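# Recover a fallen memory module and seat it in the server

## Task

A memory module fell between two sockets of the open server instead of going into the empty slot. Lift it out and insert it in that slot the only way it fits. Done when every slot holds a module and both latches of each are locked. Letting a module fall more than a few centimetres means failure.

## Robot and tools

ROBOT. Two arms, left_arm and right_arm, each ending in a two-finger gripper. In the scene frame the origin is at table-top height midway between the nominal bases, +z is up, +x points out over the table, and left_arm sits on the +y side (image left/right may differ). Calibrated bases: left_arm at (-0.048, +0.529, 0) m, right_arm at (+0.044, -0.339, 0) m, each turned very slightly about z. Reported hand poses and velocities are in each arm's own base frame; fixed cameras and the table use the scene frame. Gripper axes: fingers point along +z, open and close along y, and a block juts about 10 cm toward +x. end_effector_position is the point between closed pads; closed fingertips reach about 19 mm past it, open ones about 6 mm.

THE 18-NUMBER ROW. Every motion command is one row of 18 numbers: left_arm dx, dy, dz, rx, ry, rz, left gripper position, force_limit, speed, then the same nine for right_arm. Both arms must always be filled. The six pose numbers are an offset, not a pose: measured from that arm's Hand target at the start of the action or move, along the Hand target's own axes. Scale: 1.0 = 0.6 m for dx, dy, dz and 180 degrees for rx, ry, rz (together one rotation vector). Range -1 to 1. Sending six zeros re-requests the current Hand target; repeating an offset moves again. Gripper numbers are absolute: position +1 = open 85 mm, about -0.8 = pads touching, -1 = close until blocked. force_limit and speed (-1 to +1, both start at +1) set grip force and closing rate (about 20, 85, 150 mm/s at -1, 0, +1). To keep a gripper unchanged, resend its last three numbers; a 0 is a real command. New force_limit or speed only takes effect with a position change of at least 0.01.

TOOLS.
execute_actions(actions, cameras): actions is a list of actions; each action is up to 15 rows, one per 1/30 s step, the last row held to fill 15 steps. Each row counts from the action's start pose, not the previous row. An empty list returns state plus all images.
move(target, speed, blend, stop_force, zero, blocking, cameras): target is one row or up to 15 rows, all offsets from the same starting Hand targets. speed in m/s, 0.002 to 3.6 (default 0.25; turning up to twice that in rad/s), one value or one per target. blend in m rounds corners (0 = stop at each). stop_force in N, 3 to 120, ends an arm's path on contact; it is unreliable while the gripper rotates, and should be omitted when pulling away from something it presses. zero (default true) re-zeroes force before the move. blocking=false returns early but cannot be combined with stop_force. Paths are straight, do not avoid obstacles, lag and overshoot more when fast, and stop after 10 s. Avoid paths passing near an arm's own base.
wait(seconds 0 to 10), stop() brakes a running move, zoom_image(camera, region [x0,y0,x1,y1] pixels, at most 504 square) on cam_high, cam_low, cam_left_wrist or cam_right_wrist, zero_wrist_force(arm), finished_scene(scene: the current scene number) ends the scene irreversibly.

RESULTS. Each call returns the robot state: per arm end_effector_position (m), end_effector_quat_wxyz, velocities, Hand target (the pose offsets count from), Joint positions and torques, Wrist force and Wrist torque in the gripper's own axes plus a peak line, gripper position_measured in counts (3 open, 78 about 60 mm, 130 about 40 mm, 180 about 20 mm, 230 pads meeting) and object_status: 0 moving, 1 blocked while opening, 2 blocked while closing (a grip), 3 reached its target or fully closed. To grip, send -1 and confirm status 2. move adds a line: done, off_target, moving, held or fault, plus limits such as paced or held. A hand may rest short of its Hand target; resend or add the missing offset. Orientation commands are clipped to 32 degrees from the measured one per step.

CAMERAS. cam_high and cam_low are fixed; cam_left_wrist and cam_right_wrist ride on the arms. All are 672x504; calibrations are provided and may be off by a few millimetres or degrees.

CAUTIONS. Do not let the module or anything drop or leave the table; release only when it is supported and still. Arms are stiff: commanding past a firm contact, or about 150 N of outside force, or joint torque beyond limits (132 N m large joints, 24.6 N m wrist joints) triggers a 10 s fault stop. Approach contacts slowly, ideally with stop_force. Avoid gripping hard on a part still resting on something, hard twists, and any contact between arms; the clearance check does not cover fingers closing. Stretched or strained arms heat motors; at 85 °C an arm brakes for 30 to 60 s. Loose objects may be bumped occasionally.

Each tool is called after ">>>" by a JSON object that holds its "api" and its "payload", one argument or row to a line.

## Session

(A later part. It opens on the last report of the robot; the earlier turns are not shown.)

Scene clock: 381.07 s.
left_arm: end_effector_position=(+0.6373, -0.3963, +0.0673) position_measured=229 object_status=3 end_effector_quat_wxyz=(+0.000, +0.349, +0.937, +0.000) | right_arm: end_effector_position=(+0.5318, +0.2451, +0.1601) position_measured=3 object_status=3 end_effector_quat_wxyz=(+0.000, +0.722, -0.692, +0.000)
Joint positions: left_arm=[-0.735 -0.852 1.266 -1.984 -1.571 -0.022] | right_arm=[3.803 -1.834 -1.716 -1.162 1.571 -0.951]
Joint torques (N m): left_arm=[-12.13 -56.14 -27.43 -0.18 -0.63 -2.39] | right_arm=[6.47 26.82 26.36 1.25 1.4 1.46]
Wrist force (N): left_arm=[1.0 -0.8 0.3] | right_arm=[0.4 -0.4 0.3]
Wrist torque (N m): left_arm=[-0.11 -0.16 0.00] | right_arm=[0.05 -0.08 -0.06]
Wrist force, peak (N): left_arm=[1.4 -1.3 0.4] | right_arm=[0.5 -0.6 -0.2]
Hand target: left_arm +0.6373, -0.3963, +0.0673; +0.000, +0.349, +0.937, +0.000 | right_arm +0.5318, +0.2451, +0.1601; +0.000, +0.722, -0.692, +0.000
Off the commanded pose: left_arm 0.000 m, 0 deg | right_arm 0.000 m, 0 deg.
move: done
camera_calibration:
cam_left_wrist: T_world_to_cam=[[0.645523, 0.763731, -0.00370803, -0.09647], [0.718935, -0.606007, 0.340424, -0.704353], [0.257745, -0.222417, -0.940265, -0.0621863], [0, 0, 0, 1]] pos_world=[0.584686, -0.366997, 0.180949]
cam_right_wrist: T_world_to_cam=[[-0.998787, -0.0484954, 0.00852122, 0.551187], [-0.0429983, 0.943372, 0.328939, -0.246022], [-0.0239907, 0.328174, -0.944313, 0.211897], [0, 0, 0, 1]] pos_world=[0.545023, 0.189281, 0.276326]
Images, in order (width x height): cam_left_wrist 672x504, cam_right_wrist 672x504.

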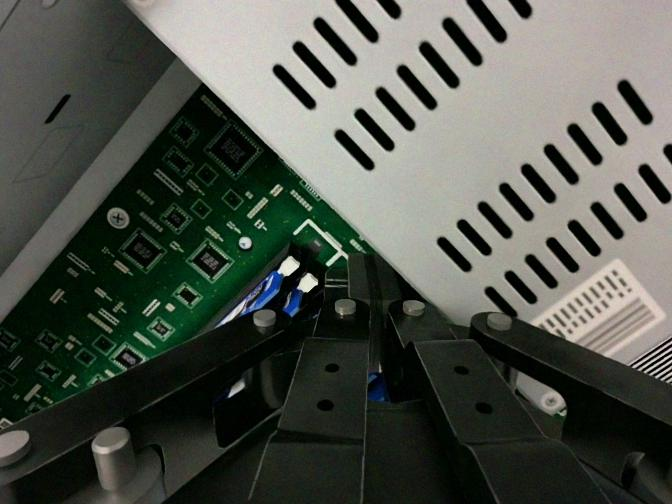

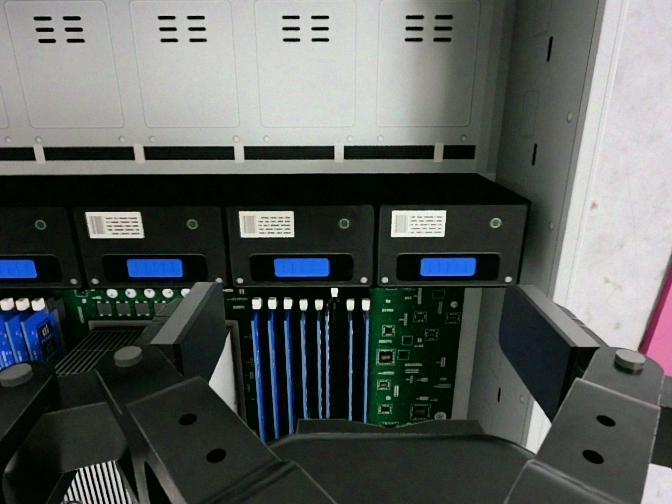

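>>> {"api": "move", "payload": {
  "target": [-0.0059,-0.0059,0,0,0,0,-0.8,1,0,0,0,0,0,0,0,1,1,1],
  "speed": 0.005,
  "stop_force": 3,
  "cameras": ["cam_right_wrist"]
}}

>>> {"api": "zoom_image", "payload": {
  "camera": "cam_right_wrist",
  "region": [240, 260, 400, 420]
}}

Scene clock: 390.17 s.
left_arm: end_effector_position=(+0.6376, -0.4013, +0.0673) position_measured=229 object_status=3 end_effector_quat_wxyz=(+0.000, +0.349, +0.937, +0.000) | right_arm: end_effector_position=(+0.5318, +0.2451, +0.1601) position_measured=3 object_status=3 end_effector_quat_wxyz=(+0.000, +0.722, -0.692, +0.000)
Joint positions: left_arm=[-0.74 -0.845 1.254 -1.979 -1.571 -0.027] | right_arm=[3.803 -1.834 -1.716 -1.162 1.571 -0.951]
Joint torques (N m): left_arm=[-6.76 -51.94 -14.63 -2.04 -0.47 -0.58] | right_arm=[6.87 25.46 25.92 1.3 1.47 1.43]
Wrist force (N): left_arm=[1.1 -1.0 0.4] | right_arm=[0.5 -0.4 0.1]
Wrist torque (N m): left_arm=[-0.16 -0.17 0.22] | right_arm=[0.04 -0.10 -0.06]
Wrist force, peak (N): left_arm=[1.5 -1.0 0.0] | right_arm=[0.6 -0.4 -0.3]
Hand target: left_arm +0.6376, -0.4013, +0.0673; +0.000, +0.349, +0.937, +0.000 | right_arm +0.5318, +0.2451, +0.1601; +0.000, +0.722, -0.692, +0.000
Off the commanded pose: left_arm 0.000 m, 0 deg | right_arm 0.000 m, 0 deg.
move: done
camera_calibration:
cam_right_wrist: T_world_to_cam=[[-0.998787, -0.0484954, 0.00852122, 0.551187], [-0.0429983, 0.943372, 0.328939, -0.246022], [-0.0239907, 0.328174, -0.944313, 0.211897], [0, 0, 0, 1]] pos_world=[0.545023, 0.189281, 0.276326]
Images, in order (width x height): cam_right_wrist 672x504.

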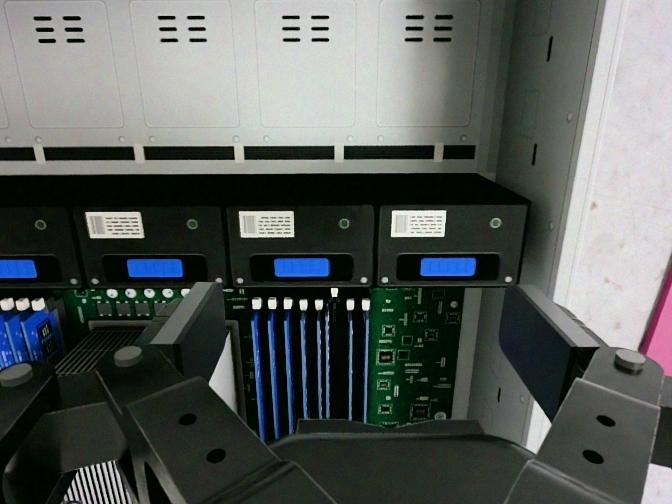

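Scaled by 3.150 from the camera's 672x504 image, which has a finer 960x720 frame.

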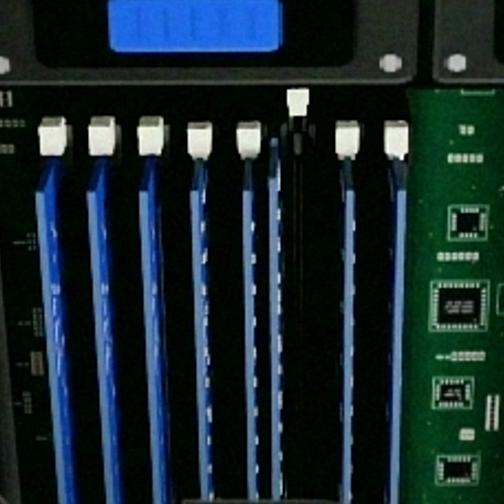

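>>> {"api": "move", "payload": {
  "target": [-0.0047,-0.0047,0,0,0,0,-0.8,1,0,0,0,0,0,0,0,1,1,1],
  "speed": 0.004,
  "stop_force": 3,
  "cameras": ["cam_right_wrist"]
}}

>>> {"api": "zoom_image", "payload": {
  "camera": "cam_right_wrist",
  "region": [240, 260, 400, 420]
}}

Scene clock: 395.53 s.
left_arm: end_effector_position=(+0.6379, -0.4053, +0.0673) position_measured=229 object_status=3 end_effector_quat_wxyz=(+0.000, +0.349, +0.937, +0.000) | right_arm: end_effector_position=(+0.5318, +0.2451, +0.1601) position_measured=3 object_status=3 end_effector_quat_wxyz=(+0.000, +0.722, -0.692, +0.000)
Joint positions: left_arm=[-0.743 -0.839 1.244 -1.975 -1.571 -0.031] | right_arm=[3.803 -1.834 -1.716 -1.162 1.571 -0.951]
Joint torques (N m): left_arm=[-7.73 -49.94 -14.87 -1.8 -0.81 -0.85] | right_arm=[6.33 25.98 26.11 1.25 1.71 1.31]
Wrist force (N): left_arm=[1.1 -0.8 0.0] | right_arm=[0.4 -0.1 -0.1]
Wrist torque (N m): left_arm=[-0.12 -0.17 0.22] | right_arm=[0.09 -0.08 -0.06]
Wrist force, peak (N): left_arm=[1.6 -1.0 0.1] | right_arm=[0.6 -0.5 0.1]
Hand target: left_arm +0.6379, -0.4053, +0.0673; +0.000, +0.349, +0.937, +0.000 | right_arm +0.5318, +0.2451, +0.1601; +0.000, +0.722, -0.692, +0.000
Off the commanded pose: left_arm 0.000 m, 0 deg | right_arm 0.000 m, 0 deg.
move: done
camera_calibration:
cam_right_wrist: T_world_to_cam=[[-0.998787, -0.0484954, 0.00852122, 0.551187], [-0.0429983, 0.943372, 0.328939, -0.246022], [-0.0239907, 0.328174, -0.944313, 0.211897], [0, 0, 0, 1]] pos_world=[0.545023, 0.189281, 0.276326]
Images, in order (width x height): cam_right_wrist 672x504.

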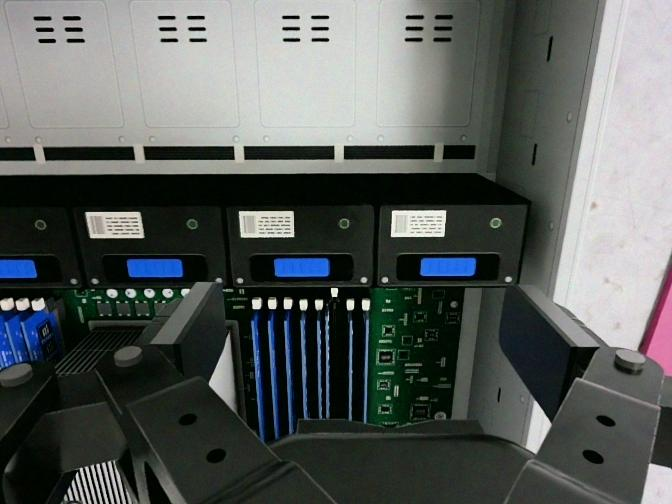

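Scaled by 3.150 from the camera's 672x504 image, which has a finer 960x720 frame.

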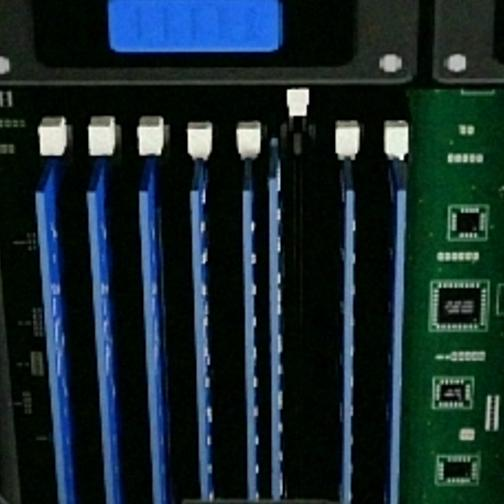

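>>> {"api": "move", "payload": {
  "target": [-0.0047,-0.0047,0,0,0,0,-0.8,1,0,0,0,0,0,0,0,1,1,1],
  "speed": 0.004,
  "stop_force": 3,
  "cameras": ["cam_right_wrist","cam_left_wrist"]
}}

>>> {"api": "zoom_image", "payload": {
  "camera": "cam_right_wrist",
  "region": [240, 260, 400, 420]
}}

Scene clock: 401.50 s.
left_arm: end_effector_position=(+0.6382, -0.4088, +0.0673) position_measured=229 object_status=3 end_effector_quat_wxyz=(+0.000, +0.349, +0.937, +0.000) | right_arm: end_effector_position=(+0.5318, +0.2451, +0.1601) position_measured=3 object_status=3 end_effector_quat_wxyz=(+0.000, +0.722, -0.692, +0.000)
Joint positions: left_arm=[-0.747 -0.834 1.235 -1.971 -1.571 -0.034] | right_arm=[3.803 -1.834 -1.716 -1.162 1.571 -0.951]
Joint torques (N m): left_arm=[9.89 -56.36 -15.87 -6.34 -0.75 2.7] | right_arm=[6.38 25.56 26.11 1.33 1.59 1.3]
Wrist force (N): left_arm=[4.0 1.4 0.6] | right_arm=[0.3 -0.1 0.2]
Wrist torque (N m): left_arm=[-0.17 -0.23 0.21] | right_arm=[0.08 -0.08 -0.06]
Wrist force, peak (N): left_arm=[5.4 2.2 -2.2] | right_arm=[0.8 -0.5 0.2]
Hand target: left_arm +0.6382, -0.4088, +0.0673; +0.000, +0.349, +0.937, +0.000 | right_arm +0.5318, +0.2451, +0.1601; +0.000, +0.722, -0.692, +0.000
Off the commanded pose: left_arm 0.000 m, 0 deg | right_arm 0.000 m, 0 deg.
move: contact (left_arm)
camera_calibration:
cam_left_wrist: T_world_to_cam=[[0.645523, 0.763732, -0.0037083, -0.0875683], [0.718935, -0.606007, 0.340424, -0.712647], [0.257745, -0.222417, -0.940265, -0.0652243], [0, 0, 0, 1]] pos_world=[0.585686, -0.379497, 0.180949]
cam_right_wrist: T_world_to_cam=[[-0.998787, -0.0484954, 0.00852122, 0.551187], [-0.0429983, 0.943372, 0.328939, -0.246022], [-0.0239907, 0.328174, -0.944313, 0.211897], [0, 0, 0, 1]] pos_world=[0.545023, 0.189281, 0.276326]
Images, in order (width x height): cam_left_wrist 672x504, cam_right_wrist 672x504.

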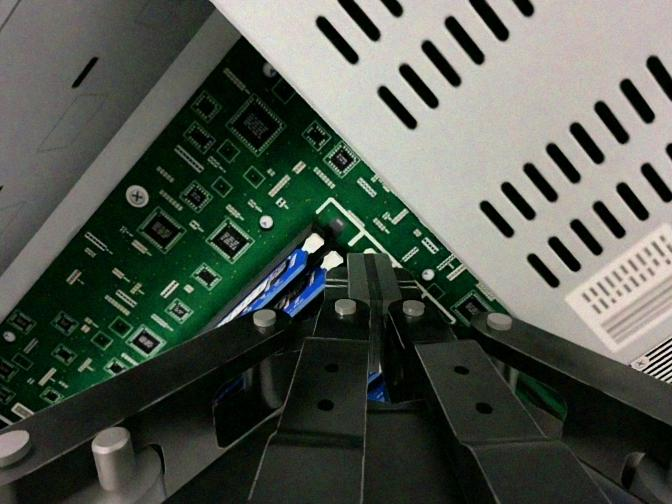

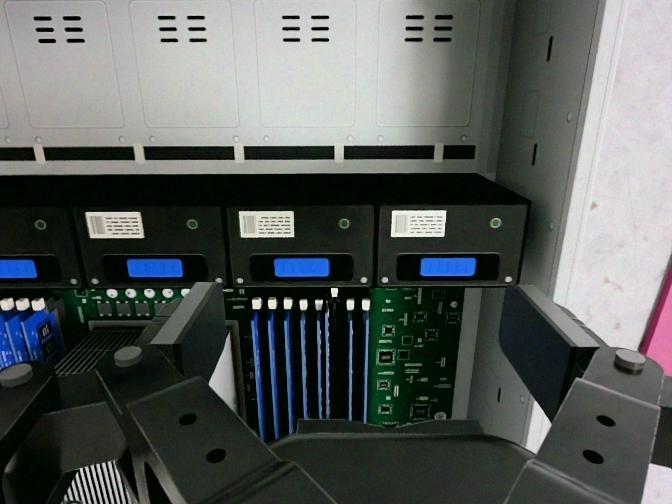

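Scaled by 3.150 from the camera's 672x504 image, which has a finer 960x720 frame.

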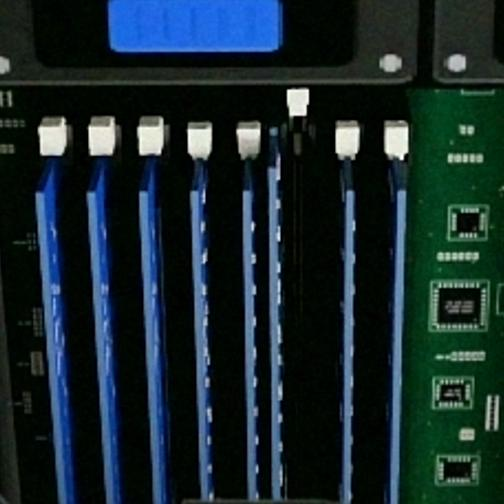

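>>> {"api": "zoom_image", "payload": {
  "camera": "cam_right_wrist",
  "region": [300, 285, 360, 345]
}}

Scaled by 8.400 from the camera's 672x504 image, which has a finer 960x720 frame.

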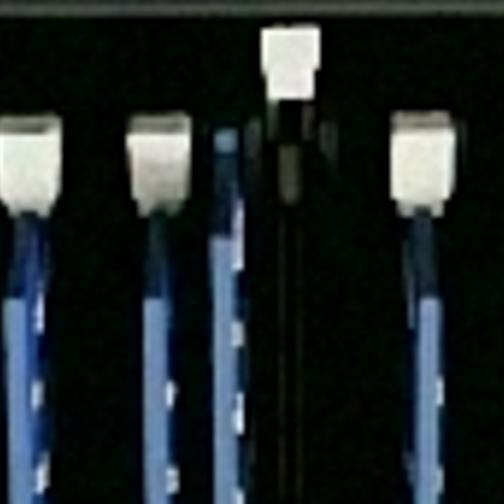

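>>> {"api": "move", "payload": {
  "target": [
    [0.0035,0.0035,0,0,0,0,-0.8,1,0,0,0,0,0,0,0,1,1,1],
    [0.0035,0.0035,-0.1667,0,0,0,-0.8,1,0,0,0,0,0,0,0,1,1,1]
  ],
  "speed": [0.02,0.08]
}}

>>> {"api": "move", "payload": {
  "target": [0.06,0.06,0,0,0,0,-0.8,1,0,-0.0575,-0.0212,0.0833,0,0,-0.0022,-0.42,0,0],
  "speed": 0.08,
  "stop_force": 6,
  "cameras": ["cam_left_wrist","cam_right_wrist"]
}}

>>> {"api": "zoom_image", "payload": {
  "camera": "cam_right_wrist",
  "region": [290, 190, 450, 350]
}}

Scene clock: 453.73 s.
left_arm: end_effector_position=(+0.6380, -0.4059, +0.1674) position_measured=229 object_status=3 end_effector_quat_wxyz=(+0.000, +0.349, +0.937, +0.000) | right_arm: end_effector_position=(+0.5318, +0.2451, +0.1601) position_measured=3 object_status=3 end_effector_quat_wxyz=(+0.000, +0.722, -0.692, +0.000)
Joint positions: left_arm=[-0.744 -0.913 1.104 -1.761 -1.571 -0.031] | right_arm=[3.803 -1.834 -1.716 -1.162 1.571 -0.951]
Joint torques (N m): left_arm=[-9.77 -39.85 -16.32 -5.57 0.65 -2.17] | right_arm=[5.74 26.28 26.86 1.16 1.52 1.25]
Wrist force (N): left_arm=[1.3 -0.7 0.1] | right_arm=[0.4 -0.3 0.1]
Wrist torque (N m): left_arm=[-0.13 -0.21 0.00] | right_arm=[0.05 -0.09 -0.06]
Wrist force, peak (N): left_arm=[4.2 1.2 -1.3] | right_arm=[0.7 -0.5 0.1]
Hand target: left_arm +0.6380, -0.4059, +0.1673; +0.000, +0.349, +0.937, +0.000 | right_arm +0.5318, +0.2451, +0.1601; +0.000, +0.722, -0.692, +0.000
Off the commanded pose: left_arm 0.000 m, 0 deg | right_arm 0.000 m, 0 deg.
move: done

Scene clock: 455.60 s.
left_arm: end_effector_position=(+0.6343, -0.3551, +0.1673) position_measured=229 object_status=3 end_effector_quat_wxyz=(+0.000, +0.349, +0.937, +0.000) | right_arm: end_effector_position=(+0.5430, +0.2801, +0.1102) position_measured=182 object_status=3 end_effector_quat_wxyz=(+0.000, +0.724, -0.690, +0.000)
Joint positions: left_arm=[-0.695 -0.987 1.226 -1.809 -1.571 0.018] | right_arm=[3.838 -1.942 -1.709 -1.061 1.571 -0.923]
Joint torques (N m): left_arm=[-15.13 -36.94 -22.52 -0.14 1.01 -2.52] | right_arm=[-5.66 32.95 13.21 2.19 -0.23 -2.12]
Wrist force (N): left_arm=[1.3 -0.5 0.0] | right_arm=[0.4 0.0 0.2]
Wrist torque (N m): left_arm=[-0.08 -0.21 0.19] | right_arm=[0.12 -0.05 -0.14]
Wrist force, peak (N): left_arm=[2.1 -0.1 -0.3] | right_arm=[1.1 -0.1 -0.7]
Hand target: left_arm +0.6343, -0.3551, +0.1673; +0.000, +0.349, +0.937, +0.000 | right_arm +0.5430, +0.2801, +0.1101; +0.000, +0.724, -0.690, +0.000
Off the commanded pose: left_arm 0.000 m, 0 deg | right_arm 0.000 m, 0 deg.
move: done
camera_calibration:
cam_left_wrist: T_world_to_cam=[[0.645523, 0.763732, -0.0037083, -0.125616], [0.718935, -0.606007, 0.340424, -0.711404], [0.257745, -0.222417, -0.940265, 0.041729], [0, 0, 0, 1]] pos_world=[0.581786, -0.325897, 0.280949]
cam_right_wrist: T_world_to_cam=[[-0.998428, -0.0553946, 0.00852928, 0.566311], [-0.0495129, 0.94306, 0.328916, -0.258521], [-0.0262638, 0.327976, -0.944321, 0.154846], [0, 0, 0, 1]] pos_world=[0.556688, 0.224386, 0.226426]
Images, in order (width x height): cam_left_wrist 672x504, cam_right_wrist 672x504.

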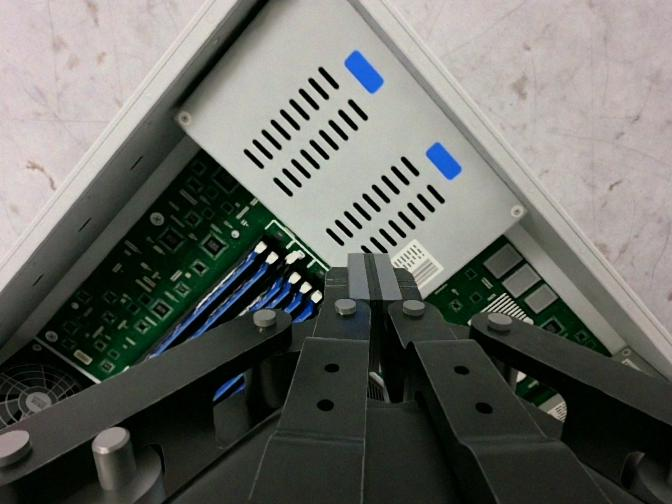

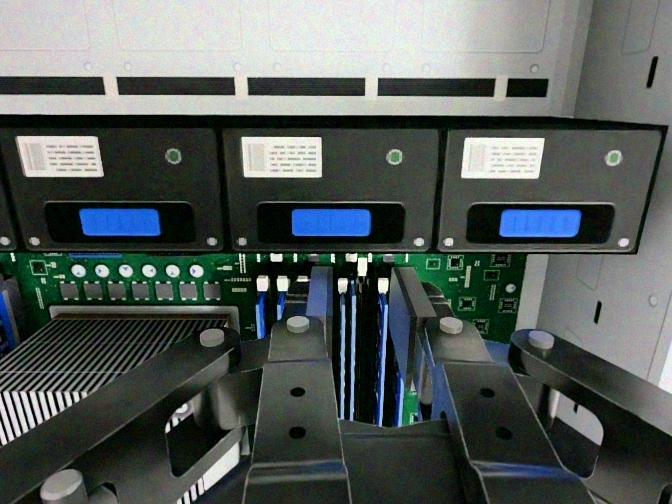

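Scaled by 3.150 from the camera's 672x504 image, which has a finer 960x720 frame.

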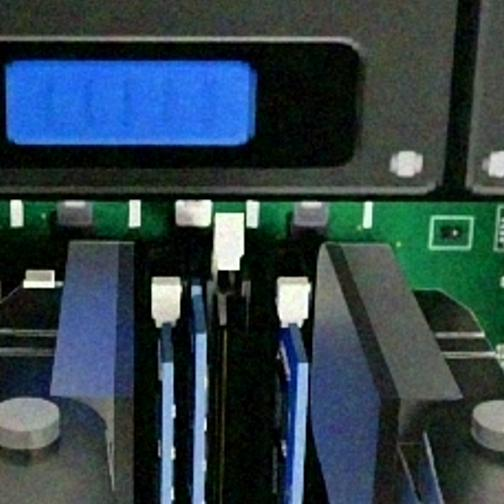

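>>> {"api": "move", "payload": {
  "target": [
    [0,0,0,0,0,0,-0.8,1,0,-0.014,-0.0017,0,0,0,0,-0.42,0,0],
    [0,0,0,0,0,0,-0.8,1,0,-0.014,-0.0017,0.05,0,0,0,-0.42,0,0],
    [0,0,0,0,0,0,-0.8,1,0,-0.014,-0.0017,0.0808,0,0,0,-0.42,0,0]
  ],
  "speed": [0.03,0.03,0.01],
  "stop_force": 3,
  "cameras": ["cam_right_wrist"]
}}

>>> {"api": "zoom_image", "payload": {
  "camera": "cam_right_wrist",
  "region": [290, 190, 450, 350]
}}

Scene clock: 488.83 s.
left_arm: end_effector_position=(+0.6343, -0.3551, +0.1673) position_measured=229 object_status=3 end_effector_quat_wxyz=(+0.000, +0.349, +0.937, +0.000) | right_arm: end_effector_position=(+0.5436, +0.2885, +0.0617) position_measured=182 object_status=3 end_effector_quat_wxyz=(+0.000, +0.724, -0.690, +0.000)
Joint positions: left_arm=[-0.695 -0.987 1.226 -1.809 -1.571 0.018] | right_arm=[3.848 -2.013 -1.749 -0.95 1.571 -0.913]
Joint torques (N m): left_arm=[-14.79 -37.09 -17.99 -0.28 1.04 -2.12] | right_arm=[3.42 45.05 25.69 0.45 1.54 1.25]
Wrist force (N): left_arm=[1.2 -0.5 -0.1] | right_arm=[0.8 0.1 -0.3]
Wrist torque (N m): left_arm=[-0.06 -0.20 0.18] | right_arm=[0.09 -0.05 -0.16]
Wrist force, peak (N): left_arm=[1.6 -0.6 0.1] | right_arm=[1.0 0.1 -0.2]
Hand target: left_arm +0.6343, -0.3551, +0.1673; +0.000, +0.349, +0.937, +0.000 | right_arm +0.5436, +0.2885, +0.0617; +0.000, +0.724, -0.690, +0.000
Off the commanded pose: left_arm 0.000 m, 0 deg | right_arm 0.000 m, 0 deg.
move: done
camera_calibration:
cam_right_wrist: T_world_to_cam=[[-0.998428, -0.0553946, 0.00852928, 0.567795], [-0.0495129, 0.94306, 0.328916, -0.250555], [-0.0262638, 0.327976, -0.944321, 0.106275], [0, 0, 0, 1]] pos_world=[0.557288, 0.232886, 0.177926]
Images, in order (width x height): cam_right_wrist 672x504.

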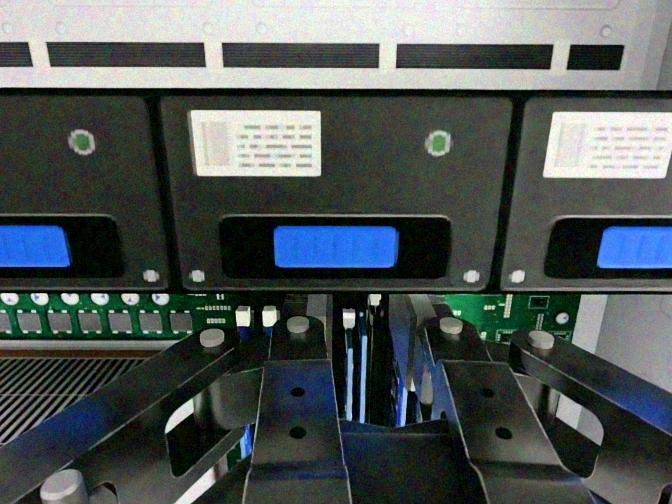

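Scaled by 3.150 from the camera's 672x504 image, which has a finer 960x720 frame.

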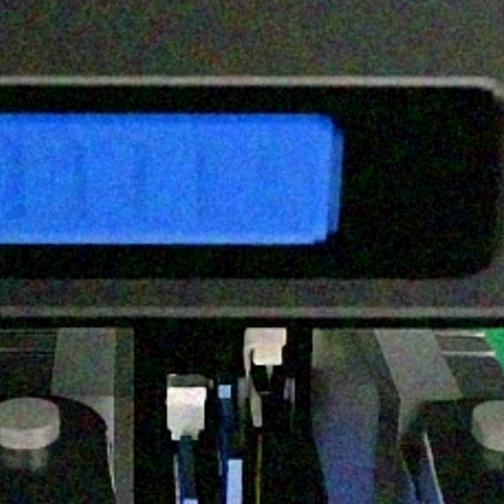

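>>> {"api": "move", "payload": {
  "target": [0,0,0,0,0,0,-0.8,1,0,-0.0167,0,0,0,0,0,-0.42,0,0],
  "speed": 0.004,
  "stop_force": 3,
  "cameras": ["cam_right_wrist"]
}}

>>> {"api": "zoom_image", "payload": {
  "camera": "cam_right_wrist",
  "region": [320, 280, 420, 380]
}}

Scene clock: 495.87 s.
left_arm: end_effector_position=(+0.6343, -0.3551, +0.1673) position_measured=229 object_status=3 end_effector_quat_wxyz=(+0.000, +0.349, +0.937, +0.000) | right_arm: end_effector_position=(+0.5434, +0.2926, +0.0617) position_measured=182 object_status=3 end_effector_quat_wxyz=(+0.000, +0.724, -0.690, +0.000)
Joint positions: left_arm=[-0.695 -0.987 1.226 -1.809 -1.571 0.018] | right_arm=[3.853 -2.017 -1.743 -0.952 1.571 -0.908]
Joint torques (N m): left_arm=[-14.14 -37.78 -17.2 -0.28 0.99 -1.71] | right_arm=[-2.79 44.92 13.38 5.34 1.25 -1.69]
Wrist force (N): left_arm=[1.2 -0.9 -0.2] | right_arm=[5.4 0.1 -1.8]
Wrist torque (N m): left_arm=[-0.13 -0.19 0.18] | right_arm=[0.08 -0.02 -0.25]
Wrist force, peak (N): left_arm=[1.4 -0.9 0.0] | right_arm=[7.7 0.1 -3.5]
Hand target: left_arm +0.6343, -0.3551, +0.1673; +0.000, +0.349, +0.937, +0.000 | right_arm +0.5434, +0.2926, +0.0617; +0.000, +0.724, -0.690, +0.000 (not the last commanded pose)
Off the commanded pose: left_arm 0.000 m, 0 deg | right_arm 0.006 m, 0 deg.
move: contact (right_arm)
camera_calibration:
cam_right_wrist: T_world_to_cam=[[-0.998428, -0.0553943, 0.00852849, 0.567817], [-0.0495137, 0.943071, 0.328884, -0.254334], [-0.0262613, 0.327945, -0.944332, 0.104965], [0, 0, 0, 1]] pos_world=[0.557088, 0.236886, 0.177926]
Images, in order (width x height): cam_right_wrist 672x504.

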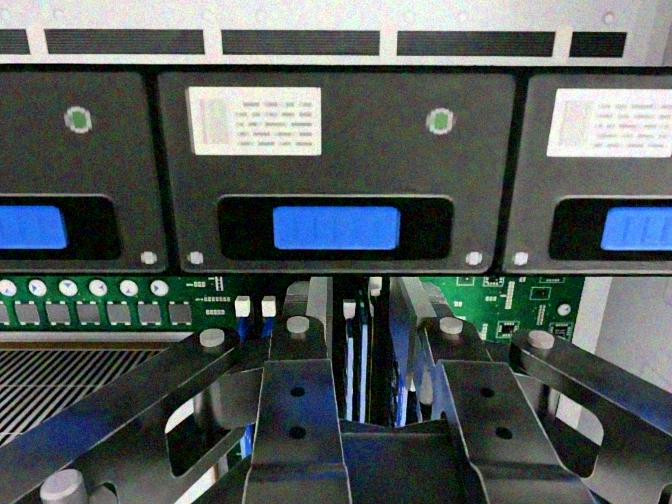

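Scaled by 5.040 from the camera's 672x504 image, which has a finer 960x720 frame.

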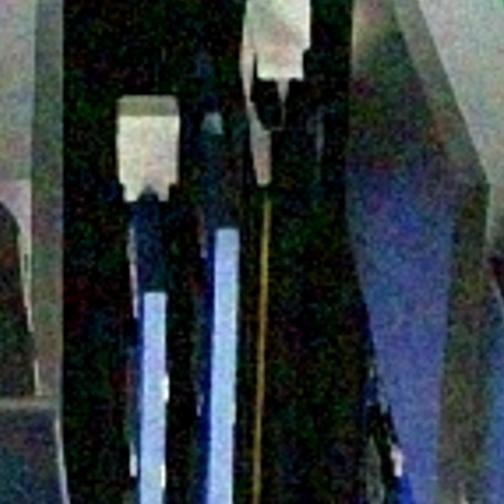

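>>> {"api": "move", "payload": {
  "target": [0,0,0,0,0,0,-0.8,1,0,0.0008,0,0,0,0,0,-0.42,0,0],
  "speed": 0.01
}}

>>> {"api": "move", "payload": {
  "target": [0,0,0,0,0,0,-0.8,1,0,0,0,0,0,0,0,-1,-0.5,-1],
  "speed": 0.01,
  "cameras": ["cam_right_wrist"]
}}

>>> {"api": "zoom_image", "payload": {
  "camera": "cam_right_wrist",
  "region": [320, 230, 420, 330]
}}

Scene clock: 504.83 s.
left_arm: end_effector_position=(+0.6343, -0.3551, +0.1673) position_measured=229 object_status=3 end_effector_quat_wxyz=(+0.000, +0.349, +0.937, +0.000) | right_arm: end_effector_position=(+0.5435, +0.2921, +0.0617) position_measured=182 object_status=3 end_effector_quat_wxyz=(+0.000, +0.724, -0.690, +0.000)
Joint positions: left_arm=[-0.695 -0.987 1.226 -1.809 -1.571 0.018] | right_arm=[3.852 -2.016 -1.744 -0.952 1.571 -0.909]
Joint torques (N m): left_arm=[-14.26 -37.49 -17.31 -0.31 1.06 -1.52] | right_arm=[-3.98 43.82 12.56 4.55 1.38 -1.84]
Wrist force (N): left_arm=[1.4 -0.7 0.1] | right_arm=[0.7 -0.1 -0.2]
Wrist torque (N m): left_arm=[-0.11 -0.22 0.18] | right_arm=[0.07 -0.03 -0.06]
Wrist force, peak (N): left_arm=[1.5 -0.8 -0.2] | right_arm=[5.7 0.2 -1.9]
Hand target: left_arm +0.6343, -0.3551, +0.1673; +0.000, +0.349, +0.937, +0.000 | right_arm +0.5435, +0.2921, +0.0617; +0.000, +0.724, -0.690, +0.000
Off the commanded pose: left_arm 0.000 m, 0 deg | right_arm 0.000 m, 0 deg.
move: done

Scene clock: 506.07 s.
left_arm: end_effector_position=(+0.6343, -0.3551, +0.1673) position_measured=229 object_status=3 end_effector_quat_wxyz=(+0.000, +0.349, +0.937, +0.000) | right_arm: end_effector_position=(+0.5435, +0.2921, +0.0617) position_measured=230 object_status=0 end_effector_quat_wxyz=(+0.000, +0.724, -0.690, +0.000)
Joint positions: left_arm=[-0.695 -0.987 1.226 -1.809 -1.571 0.018] | right_arm=[3.852 -2.016 -1.744 -0.952 1.571 -0.909]
Joint torques (N m): left_arm=[-14.57 -37.53 -17.68 -0.29 1.06 -1.53] | right_arm=[-1.82 40.61 17.01 4.23 1.26 -0.73]
Wrist force (N): left_arm=[0.9 -0.8 0.1] | right_arm=[0.7 0.9 0.1]
Wrist torque (N m): left_arm=[-0.12 -0.14 0.18] | right_arm=[0.08 -0.01 -0.08]
Wrist force, peak (N): left_arm=[1.5 -0.7 -0.2] | right_arm=[1.1 1.0 -0.6]
Hand target: left_arm +0.6343, -0.3551, +0.1673; +0.000, +0.349, +0.937, +0.000 | right_arm +0.5435, +0.2921, +0.0617; +0.000, +0.724, -0.690, +0.000
Off the commanded pose: left_arm 0.000 m, 0 deg | right_arm 0.000 m, 0 deg.
move: done
camera_calibration:
cam_right_wrist: T_world_to_cam=[[-0.998428, -0.0553943, 0.00852849, 0.567889], [-0.0495137, 0.943071, 0.328884, -0.253858], [-0.0262613, 0.327945, -0.944332, 0.105132], [0, 0, 0, 1]] pos_world=[0.557188, 0.236386, 0.177926]
Images, in order (width x height): cam_right_wrist 672x504.

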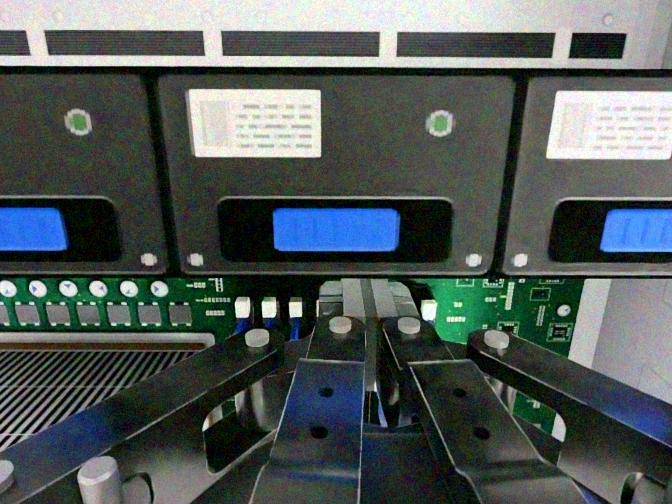

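Scaled by 5.040 from the camera's 672x504 image, which has a finer 960x720 frame.

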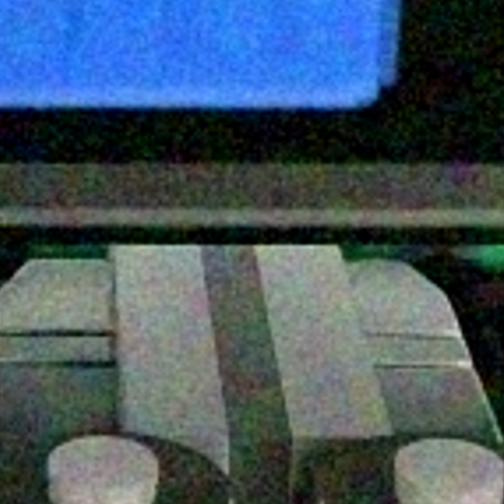

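>>> {"api": "move", "payload": {
  "target": [0,0,0,0,0,0,-0.8,1,0,0,0,-0.01,0,0,0,-1,-0.5,-1],
  "speed": 0.01
}}

Scene clock: 510.10 s.
left_arm: end_effector_position=(+0.6343, -0.3551, +0.1673) position_measured=229 object_status=3 end_effector_quat_wxyz=(+0.000, +0.349, +0.937, +0.000) | right_arm: end_effector_position=(+0.5435, +0.2921, +0.0678) position_measured=230 object_status=3 end_effector_quat_wxyz=(+0.000, +0.724, -0.690, +0.000)
Joint positions: left_arm=[-0.695 -0.987 1.226 -1.809 -1.571 0.018] | right_arm=[3.852 -2.008 -1.738 -0.966 1.571 -0.909]
Joint torques (N m): left_arm=[-14.24 -38.26 -17.11 -0.41 0.98 -1.26] | right_arm=[2.92 35.5 21.07 2.75 0.9 1.11]
Wrist force (N): left_arm=[1.2 -0.6 0.1] | right_arm=[0.6 0.0 0.4]
Wrist torque (N m): left_arm=[-0.10 -0.19 0.18] | right_arm=[0.07 -0.01 -0.06]
Wrist force, peak (N): left_arm=[1.4 -1.0 -0.2] | right_arm=[1.1 1.2 -0.4]
Hand target: left_arm +0.6343, -0.3551, +0.1673; +0.000, +0.349, +0.937, +0.000 | right_arm +0.5435, +0.2921, +0.0677; +0.000, +0.724, -0.690, +0.000
Off the commanded pose: left_arm 0.000 m, 0 deg | right_arm 0.000 m, 0 deg.
move: done

>>> {"api": "move", "payload": {
  "target": [0.0,0.03,0,0,0,0,-0.8,1,0,0,0,-0.0133,0,0,0,-1,-0.5,-1],
  "speed": 0.015,
  "cameras": ["cam_right_wrist","cam_left_wrist","cam_low","cam_high"]
}}

>>> {"api": "zoom_image", "payload": {
  "camera": "cam_left_wrist",
  "region": [150, 210, 350, 400]
}}

Scene clock: 520.73 s.
left_arm: end_effector_position=(+0.6462, -0.3414, +0.1673) position_measured=229 object_status=3 end_effector_quat_wxyz=(+0.000, +0.349, +0.937, +0.000) | right_arm: end_effector_position=(+0.5435, +0.2921, +0.0757) position_measured=230 object_status=3 end_effector_quat_wxyz=(+0.000, +0.724, -0.690, +0.000)
Joint positions: left_arm=[-0.669 -0.978 1.211 -1.803 -1.571 0.043] | right_arm=[3.852 -1.997 -1.73 -0.985 1.571 -0.909]
Joint torques (N m): left_arm=[-1.4 -42.53 -22.01 -0.55 1.08 0.83] | right_arm=[-2.28 38.56 22.79 2.05 -1.21 -0.83]
Wrist force (N): left_arm=[1.2 -0.7 -0.1] | right_arm=[0.6 -0.1 0.2]
Wrist torque (N m): left_arm=[-0.10 -0.18 -0.01] | right_arm=[0.06 -0.03 -0.06]
Wrist force, peak (N): left_arm=[1.3 -1.2 0.1] | right_arm=[0.8 0.6 -0.3]
Hand target: left_arm +0.6461, -0.3415, +0.1673; +0.000, +0.349, +0.937, +0.000 | right_arm +0.5435, +0.2921, +0.0756; +0.000, +0.724, -0.690, +0.000
Off the commanded pose: left_arm 0.000 m, 0 deg | right_arm 0.000 m, 0 deg.
move: done
camera_calibration:
cam_left_wrist: T_world_to_cam=[[0.645523, 0.763732, -0.0037083, -0.143837], [0.718935, -0.606007, 0.340424, -0.711596], [0.257745, -0.222417, -0.940265, 0.0417311], [0, 0, 0, 1]] pos_world=[0.593686, -0.312097, 0.280949]
cam_right_wrist: T_world_to_cam=[[-0.998428, -0.0553946, 0.00852928, 0.567769], [-0.0495129, 0.94306, 0.328916, -0.258499], [-0.0262638, 0.327976, -0.944321, 0.118439], [0, 0, 0, 1]] pos_world=[0.557188, 0.236386, 0.192026]

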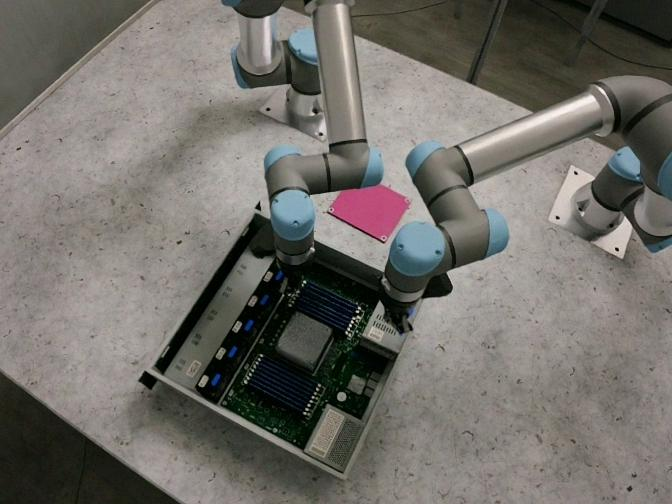

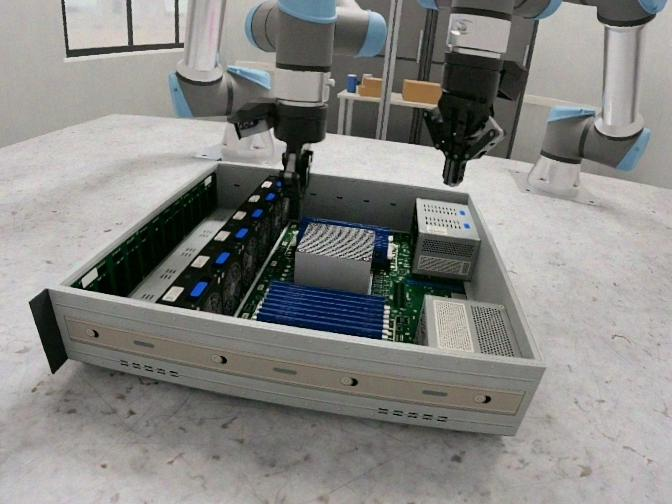

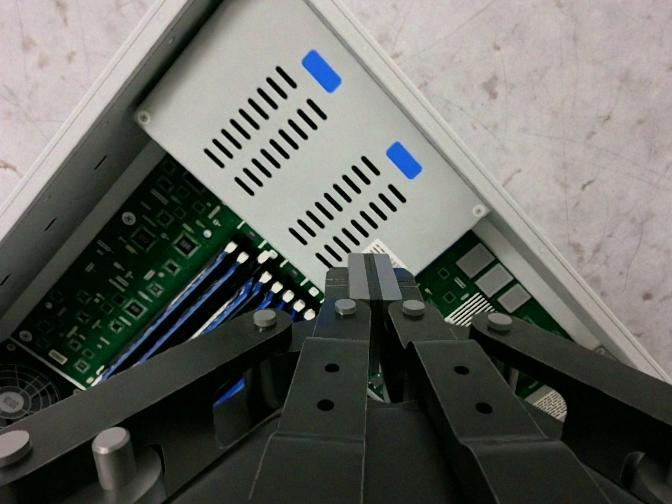

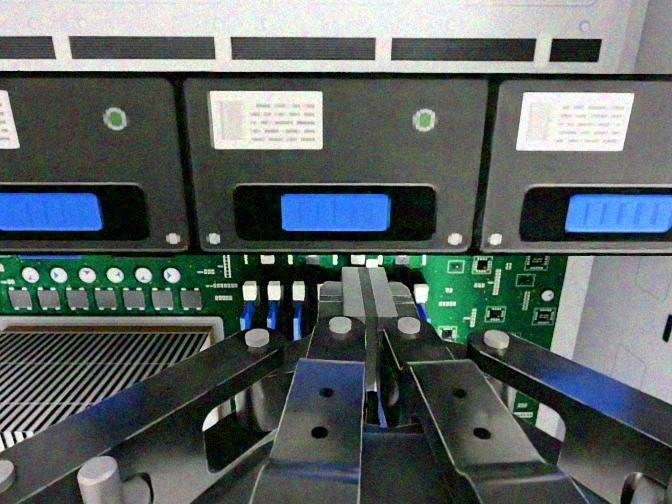

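Scaled by 2.520 from the camera's 672x504 image, which has a finer 960x720 frame.

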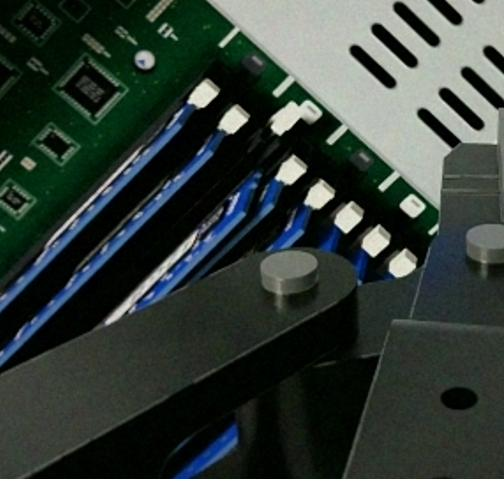

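>>> {"api": "move", "payload": {
  "target": [0.0,0.0,0,0,0,0,-0.8,1,0,0,0,-0.02,0,0,0,-1,-0.5,-1],
  "speed": 0.015,
  "cameras": ["cam_right_wrist","cam_low"]
}}

>>> {"api": "zoom_image", "payload": {
  "camera": "cam_low",
  "region": [260, 180, 430, 290]
}}

>>> {"api": "zoom_image", "payload": {
  "camera": "cam_right_wrist",
  "region": [300, 230, 460, 430]
}}

Scene clock: 531.13 s.
left_arm: end_effector_position=(+0.6461, -0.3415, +0.1673) position_measured=229 object_status=3 end_effector_quat_wxyz=(+0.000, +0.349, +0.937, +0.000) | right_arm: end_effector_position=(+0.5435, +0.2921, +0.0878) position_measured=230 object_status=3 end_effector_quat_wxyz=(+0.000, +0.724, -0.690, +0.000)
Joint positions: left_arm=[-0.67 -0.978 1.211 -1.803 -1.571 0.043] | right_arm=[3.852 -1.982 -1.717 -1.013 1.571 -0.909]
Joint torques (N m): left_arm=[-14.43 -53 -16.08 -5.25 -0.51 -2.6] | right_arm=[-5.23 29.56 16.62 4.09 -1.33 -2.17]
Wrist force (N): left_arm=[1.3 -0.7 -0.1] | right_arm=[0.9 -0.1 0.4]
Wrist torque (N m): left_arm=[-0.10 -0.19 0.02] | right_arm=[0.08 -0.11 -0.05]
Wrist force, peak (N): left_arm=[1.6 -0.6 0.1] | right_arm=[0.9 -0.1 0.4]
Hand target: left_arm +0.6461, -0.3415, +0.1673; +0.000, +0.349, +0.937, +0.000 | right_arm +0.5435, +0.2921, +0.0876; +0.000, +0.724, -0.690, +0.000
Off the commanded pose: left_arm 0.000 m, 0 deg | right_arm 0.000 m, 0 deg.
move: done
camera_calibration:
cam_right_wrist: T_world_to_cam=[[-0.998431, -0.0553615, 0.00843513, 0.567679], [-0.0495126, 0.943062, 0.328911, -0.262445], [-0.0261639, 0.327977, -0.944323, 0.129716], [0, 0, 0, 1]] pos_world=[0.557188, 0.236386, 0.204026]
Images, in order (width x height): cam_low 672x504, cam_right_wrist 672x504.

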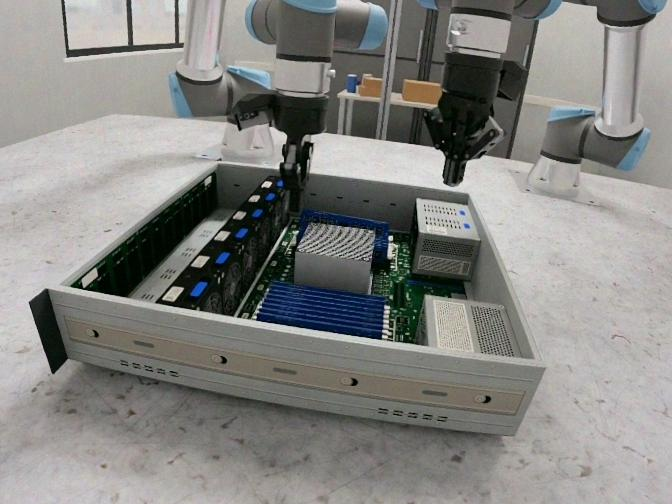

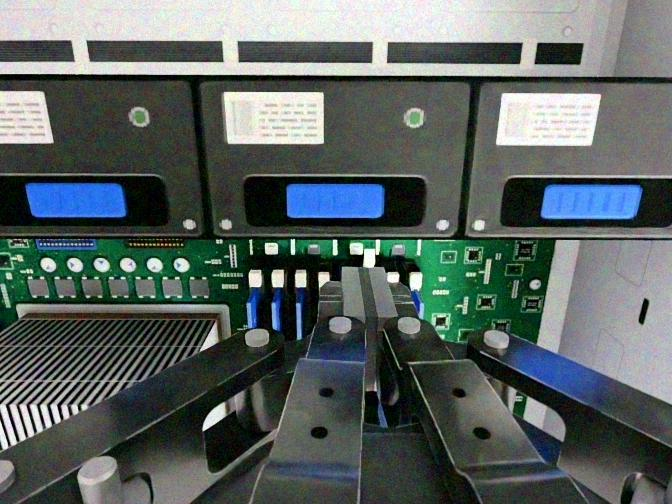

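Scaled by 2.965 from the camera's 672x504 image, which has a finer 960x720 frame.

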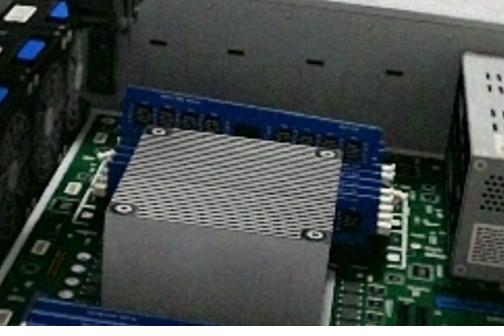

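Scaled by 2.520 from the camera's 672x504 image, which has a finer 960x720 frame.

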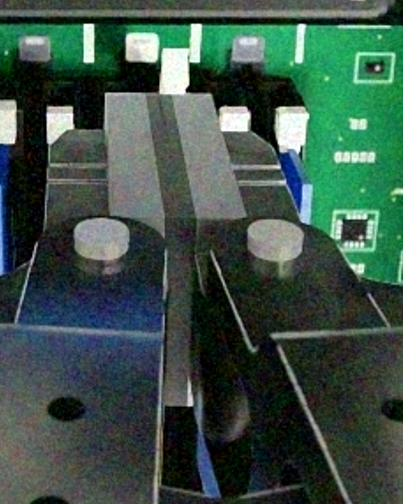

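>>> {"api": "move", "payload": {
  "target": [
    [-0.1065,-0.13,0.05,0.0261,-0.0632,0.2487,-0.42,0,0,0,0,0,0,0,0,-1,-0.5,-1],
    [-0.1065,-0.13,0.0978,0.0261,-0.0632,0.2487,-0.42,0,0,0,0,0,0,0,0,-1,-0.5,-1]
  ],
  "speed": [0.1,0.05],
  "stop_force": 8,
  "cameras": ["cam_left_wrist","cam_low"]
}}

>>> {"api": "zoom_image", "payload": {
  "camera": "cam_left_wrist",
  "region": [280, 150, 460, 380]
}}

Scene clock: 569.40 s.
left_arm: end_effector_position=(+0.6437, -0.4315, +0.1405) position_measured=182 object_status=3 end_effector_quat_wxyz=(+0.068, +0.646, +0.758, -0.064) | right_arm: end_effector_position=(+0.5435, +0.2921, +0.0876) position_measured=230 object_status=3 end_effector_quat_wxyz=(+0.000, +0.724, -0.690, +0.000)
Joint positions: left_arm=[-0.722 -0.911 1.22 -2.019 -1.696 0.682] | right_arm=[3.852 -1.982 -1.717 -1.013 1.571 -0.909]
Joint torques (N m): left_arm=[-5.27 -50.91 -23.38 -3.03 0.53 -2.52] | right_arm=[-5.05 30.64 12.86 4.67 -0.07 -1.91]
Wrist force (N): left_arm=[2.1 -0.6 0.0] | right_arm=[0.7 0.0 0.1]
Wrist torque (N m): left_arm=[-0.07 -0.33 0.09] | right_arm=[0.08 -0.08 -0.05]
Wrist force, peak (N): left_arm=[2.2 -0.7 -0.1] | right_arm=[1.0 -0.1 0.1]
Hand target: left_arm +0.6437, -0.4315, +0.1405; +0.068, +0.646, +0.758, -0.064 (not the last commanded pose) | right_arm +0.5435, +0.2921, +0.0876; +0.000, +0.724, -0.690, +0.000
Off the commanded pose: left_arm 0.034 m, 5 deg | right_arm 0.000 m, 0 deg.
move: held (left_arm; a check stopped the path); path passed 0 of 2 targets; limits=held
pose unreachable (left arm): on one or more control steps of this call, first in action 0 (counted from 0), this arm could not follow its commanded pose, so it was not sent that pose on those steps. It may still have moved: this result reports where it is.
cause: moving toward the commanded pose would bring a part of the arm too close to another arm (a part of this arm just beyond joint 3 (elbow) and a part of the right arm just beyond its joint 3 (elbow), at the place that arm is still heading or pushing toward).
camera_calibration:
cam_left_wrist: T_world_to_cam=[[0.98583, 0.16716, -0.0140328, -0.548445], [0.150856, -0.84687, 0.509954, -0.51741], [0.0733598, -0.504845, -0.860087, -0.017349], [0, 0, 0, 1]] pos_world=[0.620001, -0.35526, 0.241238]
Images, in order (width x height): cam_low 672x504, cam_left_wrist 672x504.

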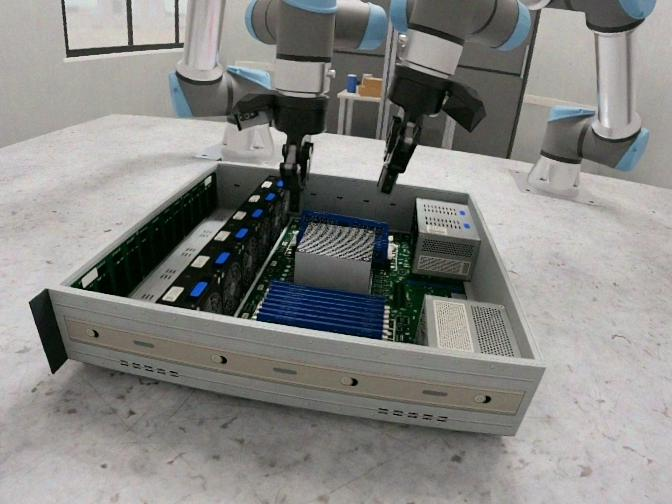

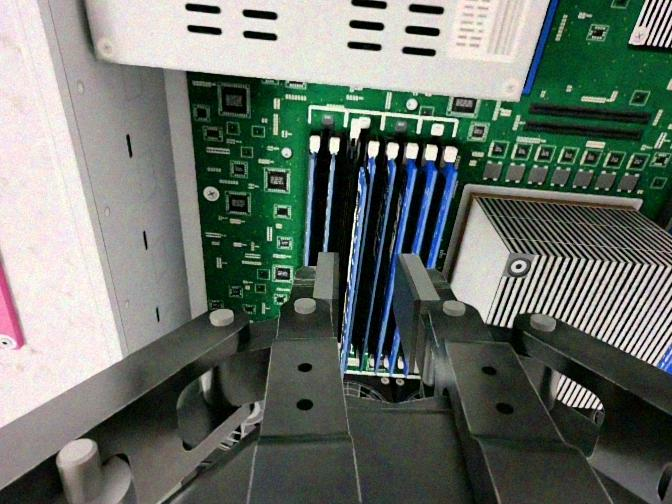

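Scaled by 2.191 from the camera's 672x504 image, which has a finer 960x720 frame.

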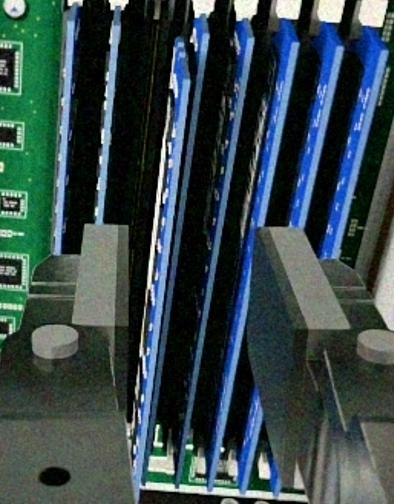

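>>> {"api": "move", "payload": {
  "target": [
    [0,0,0,0.0039,-0.0405,0.0271,-0.42,0,0,0,0,0,0,0,0,-1,-0.5,-1],
    [0.0138,-0.001,0.0612,0.0039,-0.0405,0.0271,-0.42,0,0,0,0,0,0,0,0,-1,-0.5,-1]
  ],
  "speed": [0.1,0.05],
  "stop_force": 8,
  "cameras": ["cam_left_wrist","cam_low"]
}}

>>> {"api": "zoom_image", "payload": {
  "camera": "cam_left_wrist",
  "region": [280, 150, 460, 380]
}}

Scene clock: 596.63 s.
left_arm: end_effector_position=(+0.6426, -0.4304, +0.1029) position_measured=182 object_status=3 end_effector_quat_wxyz=(+0.115, +0.673, +0.723, -0.106) | right_arm: end_effector_position=(+0.5435, +0.2921, +0.0876) position_measured=230 object_status=3 end_effector_quat_wxyz=(+0.000, +0.724, -0.690, +0.000)
Joint positions: left_arm=[-0.688 -0.9 1.349 -2.241 -1.796 0.785] | right_arm=[3.852 -1.982 -1.717 -1.013 1.571 -0.909]
Joint torques (N m): left_arm=[-5.7 -54.7 -27.26 -0.66 -0.99 2.75] | right_arm=[-4.88 31.46 12.05 4.64 0.85 -1.84]
Wrist force (N): left_arm=[2.4 -1.2 -0.4] | right_arm=[0.7 0.2 0.1]
Wrist torque (N m): left_arm=[-0.15 -0.37 0.27] | right_arm=[0.11 -0.08 -0.05]
Wrist force, peak (N): left_arm=[2.7 -1.4 0.7] | right_arm=[0.9 -0.3 0.3]
Hand target: left_arm +0.6426, -0.4303, +0.1029; +0.115, +0.673, +0.723, -0.106 | right_arm +0.5435, +0.2921, +0.0876; +0.000, +0.724, -0.690, +0.000
Off the commanded pose: left_arm 0.000 m, 0 deg | right_arm 0.000 m, 0 deg.
move: done
camera_calibration:
cam_left_wrist: T_world_to_cam=[[0.996652, 0.0815353, -0.00601672, -0.592734], [0.0679587, -0.785287, 0.615391, -0.428091], [0.0454513, -0.61374, -0.788199, -0.0852713], [0, 0, 0, 1]] pos_world=[0.623718, -0.34018, 0.192666]
Images, in order (width x height): cam_low 672x504, cam_left_wrist 672x504.

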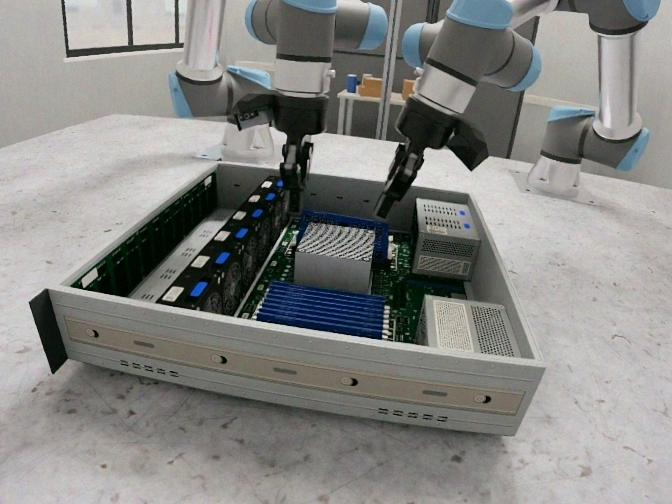

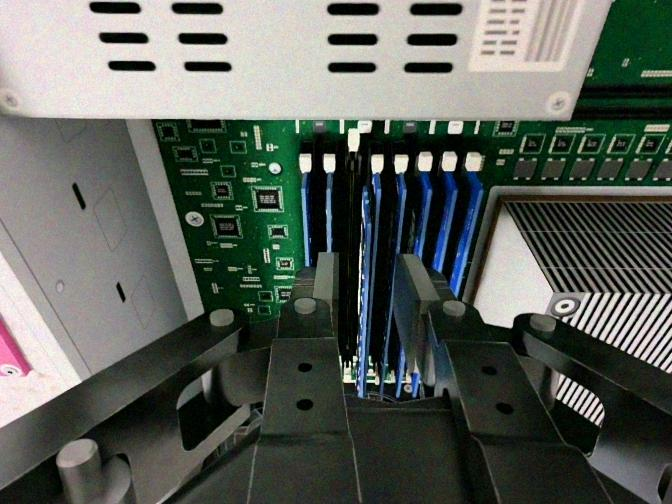

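Scaled by 2.191 from the camera's 672x504 image, which has a finer 960x720 frame.

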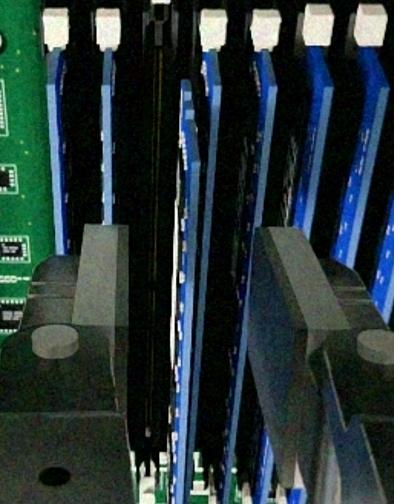

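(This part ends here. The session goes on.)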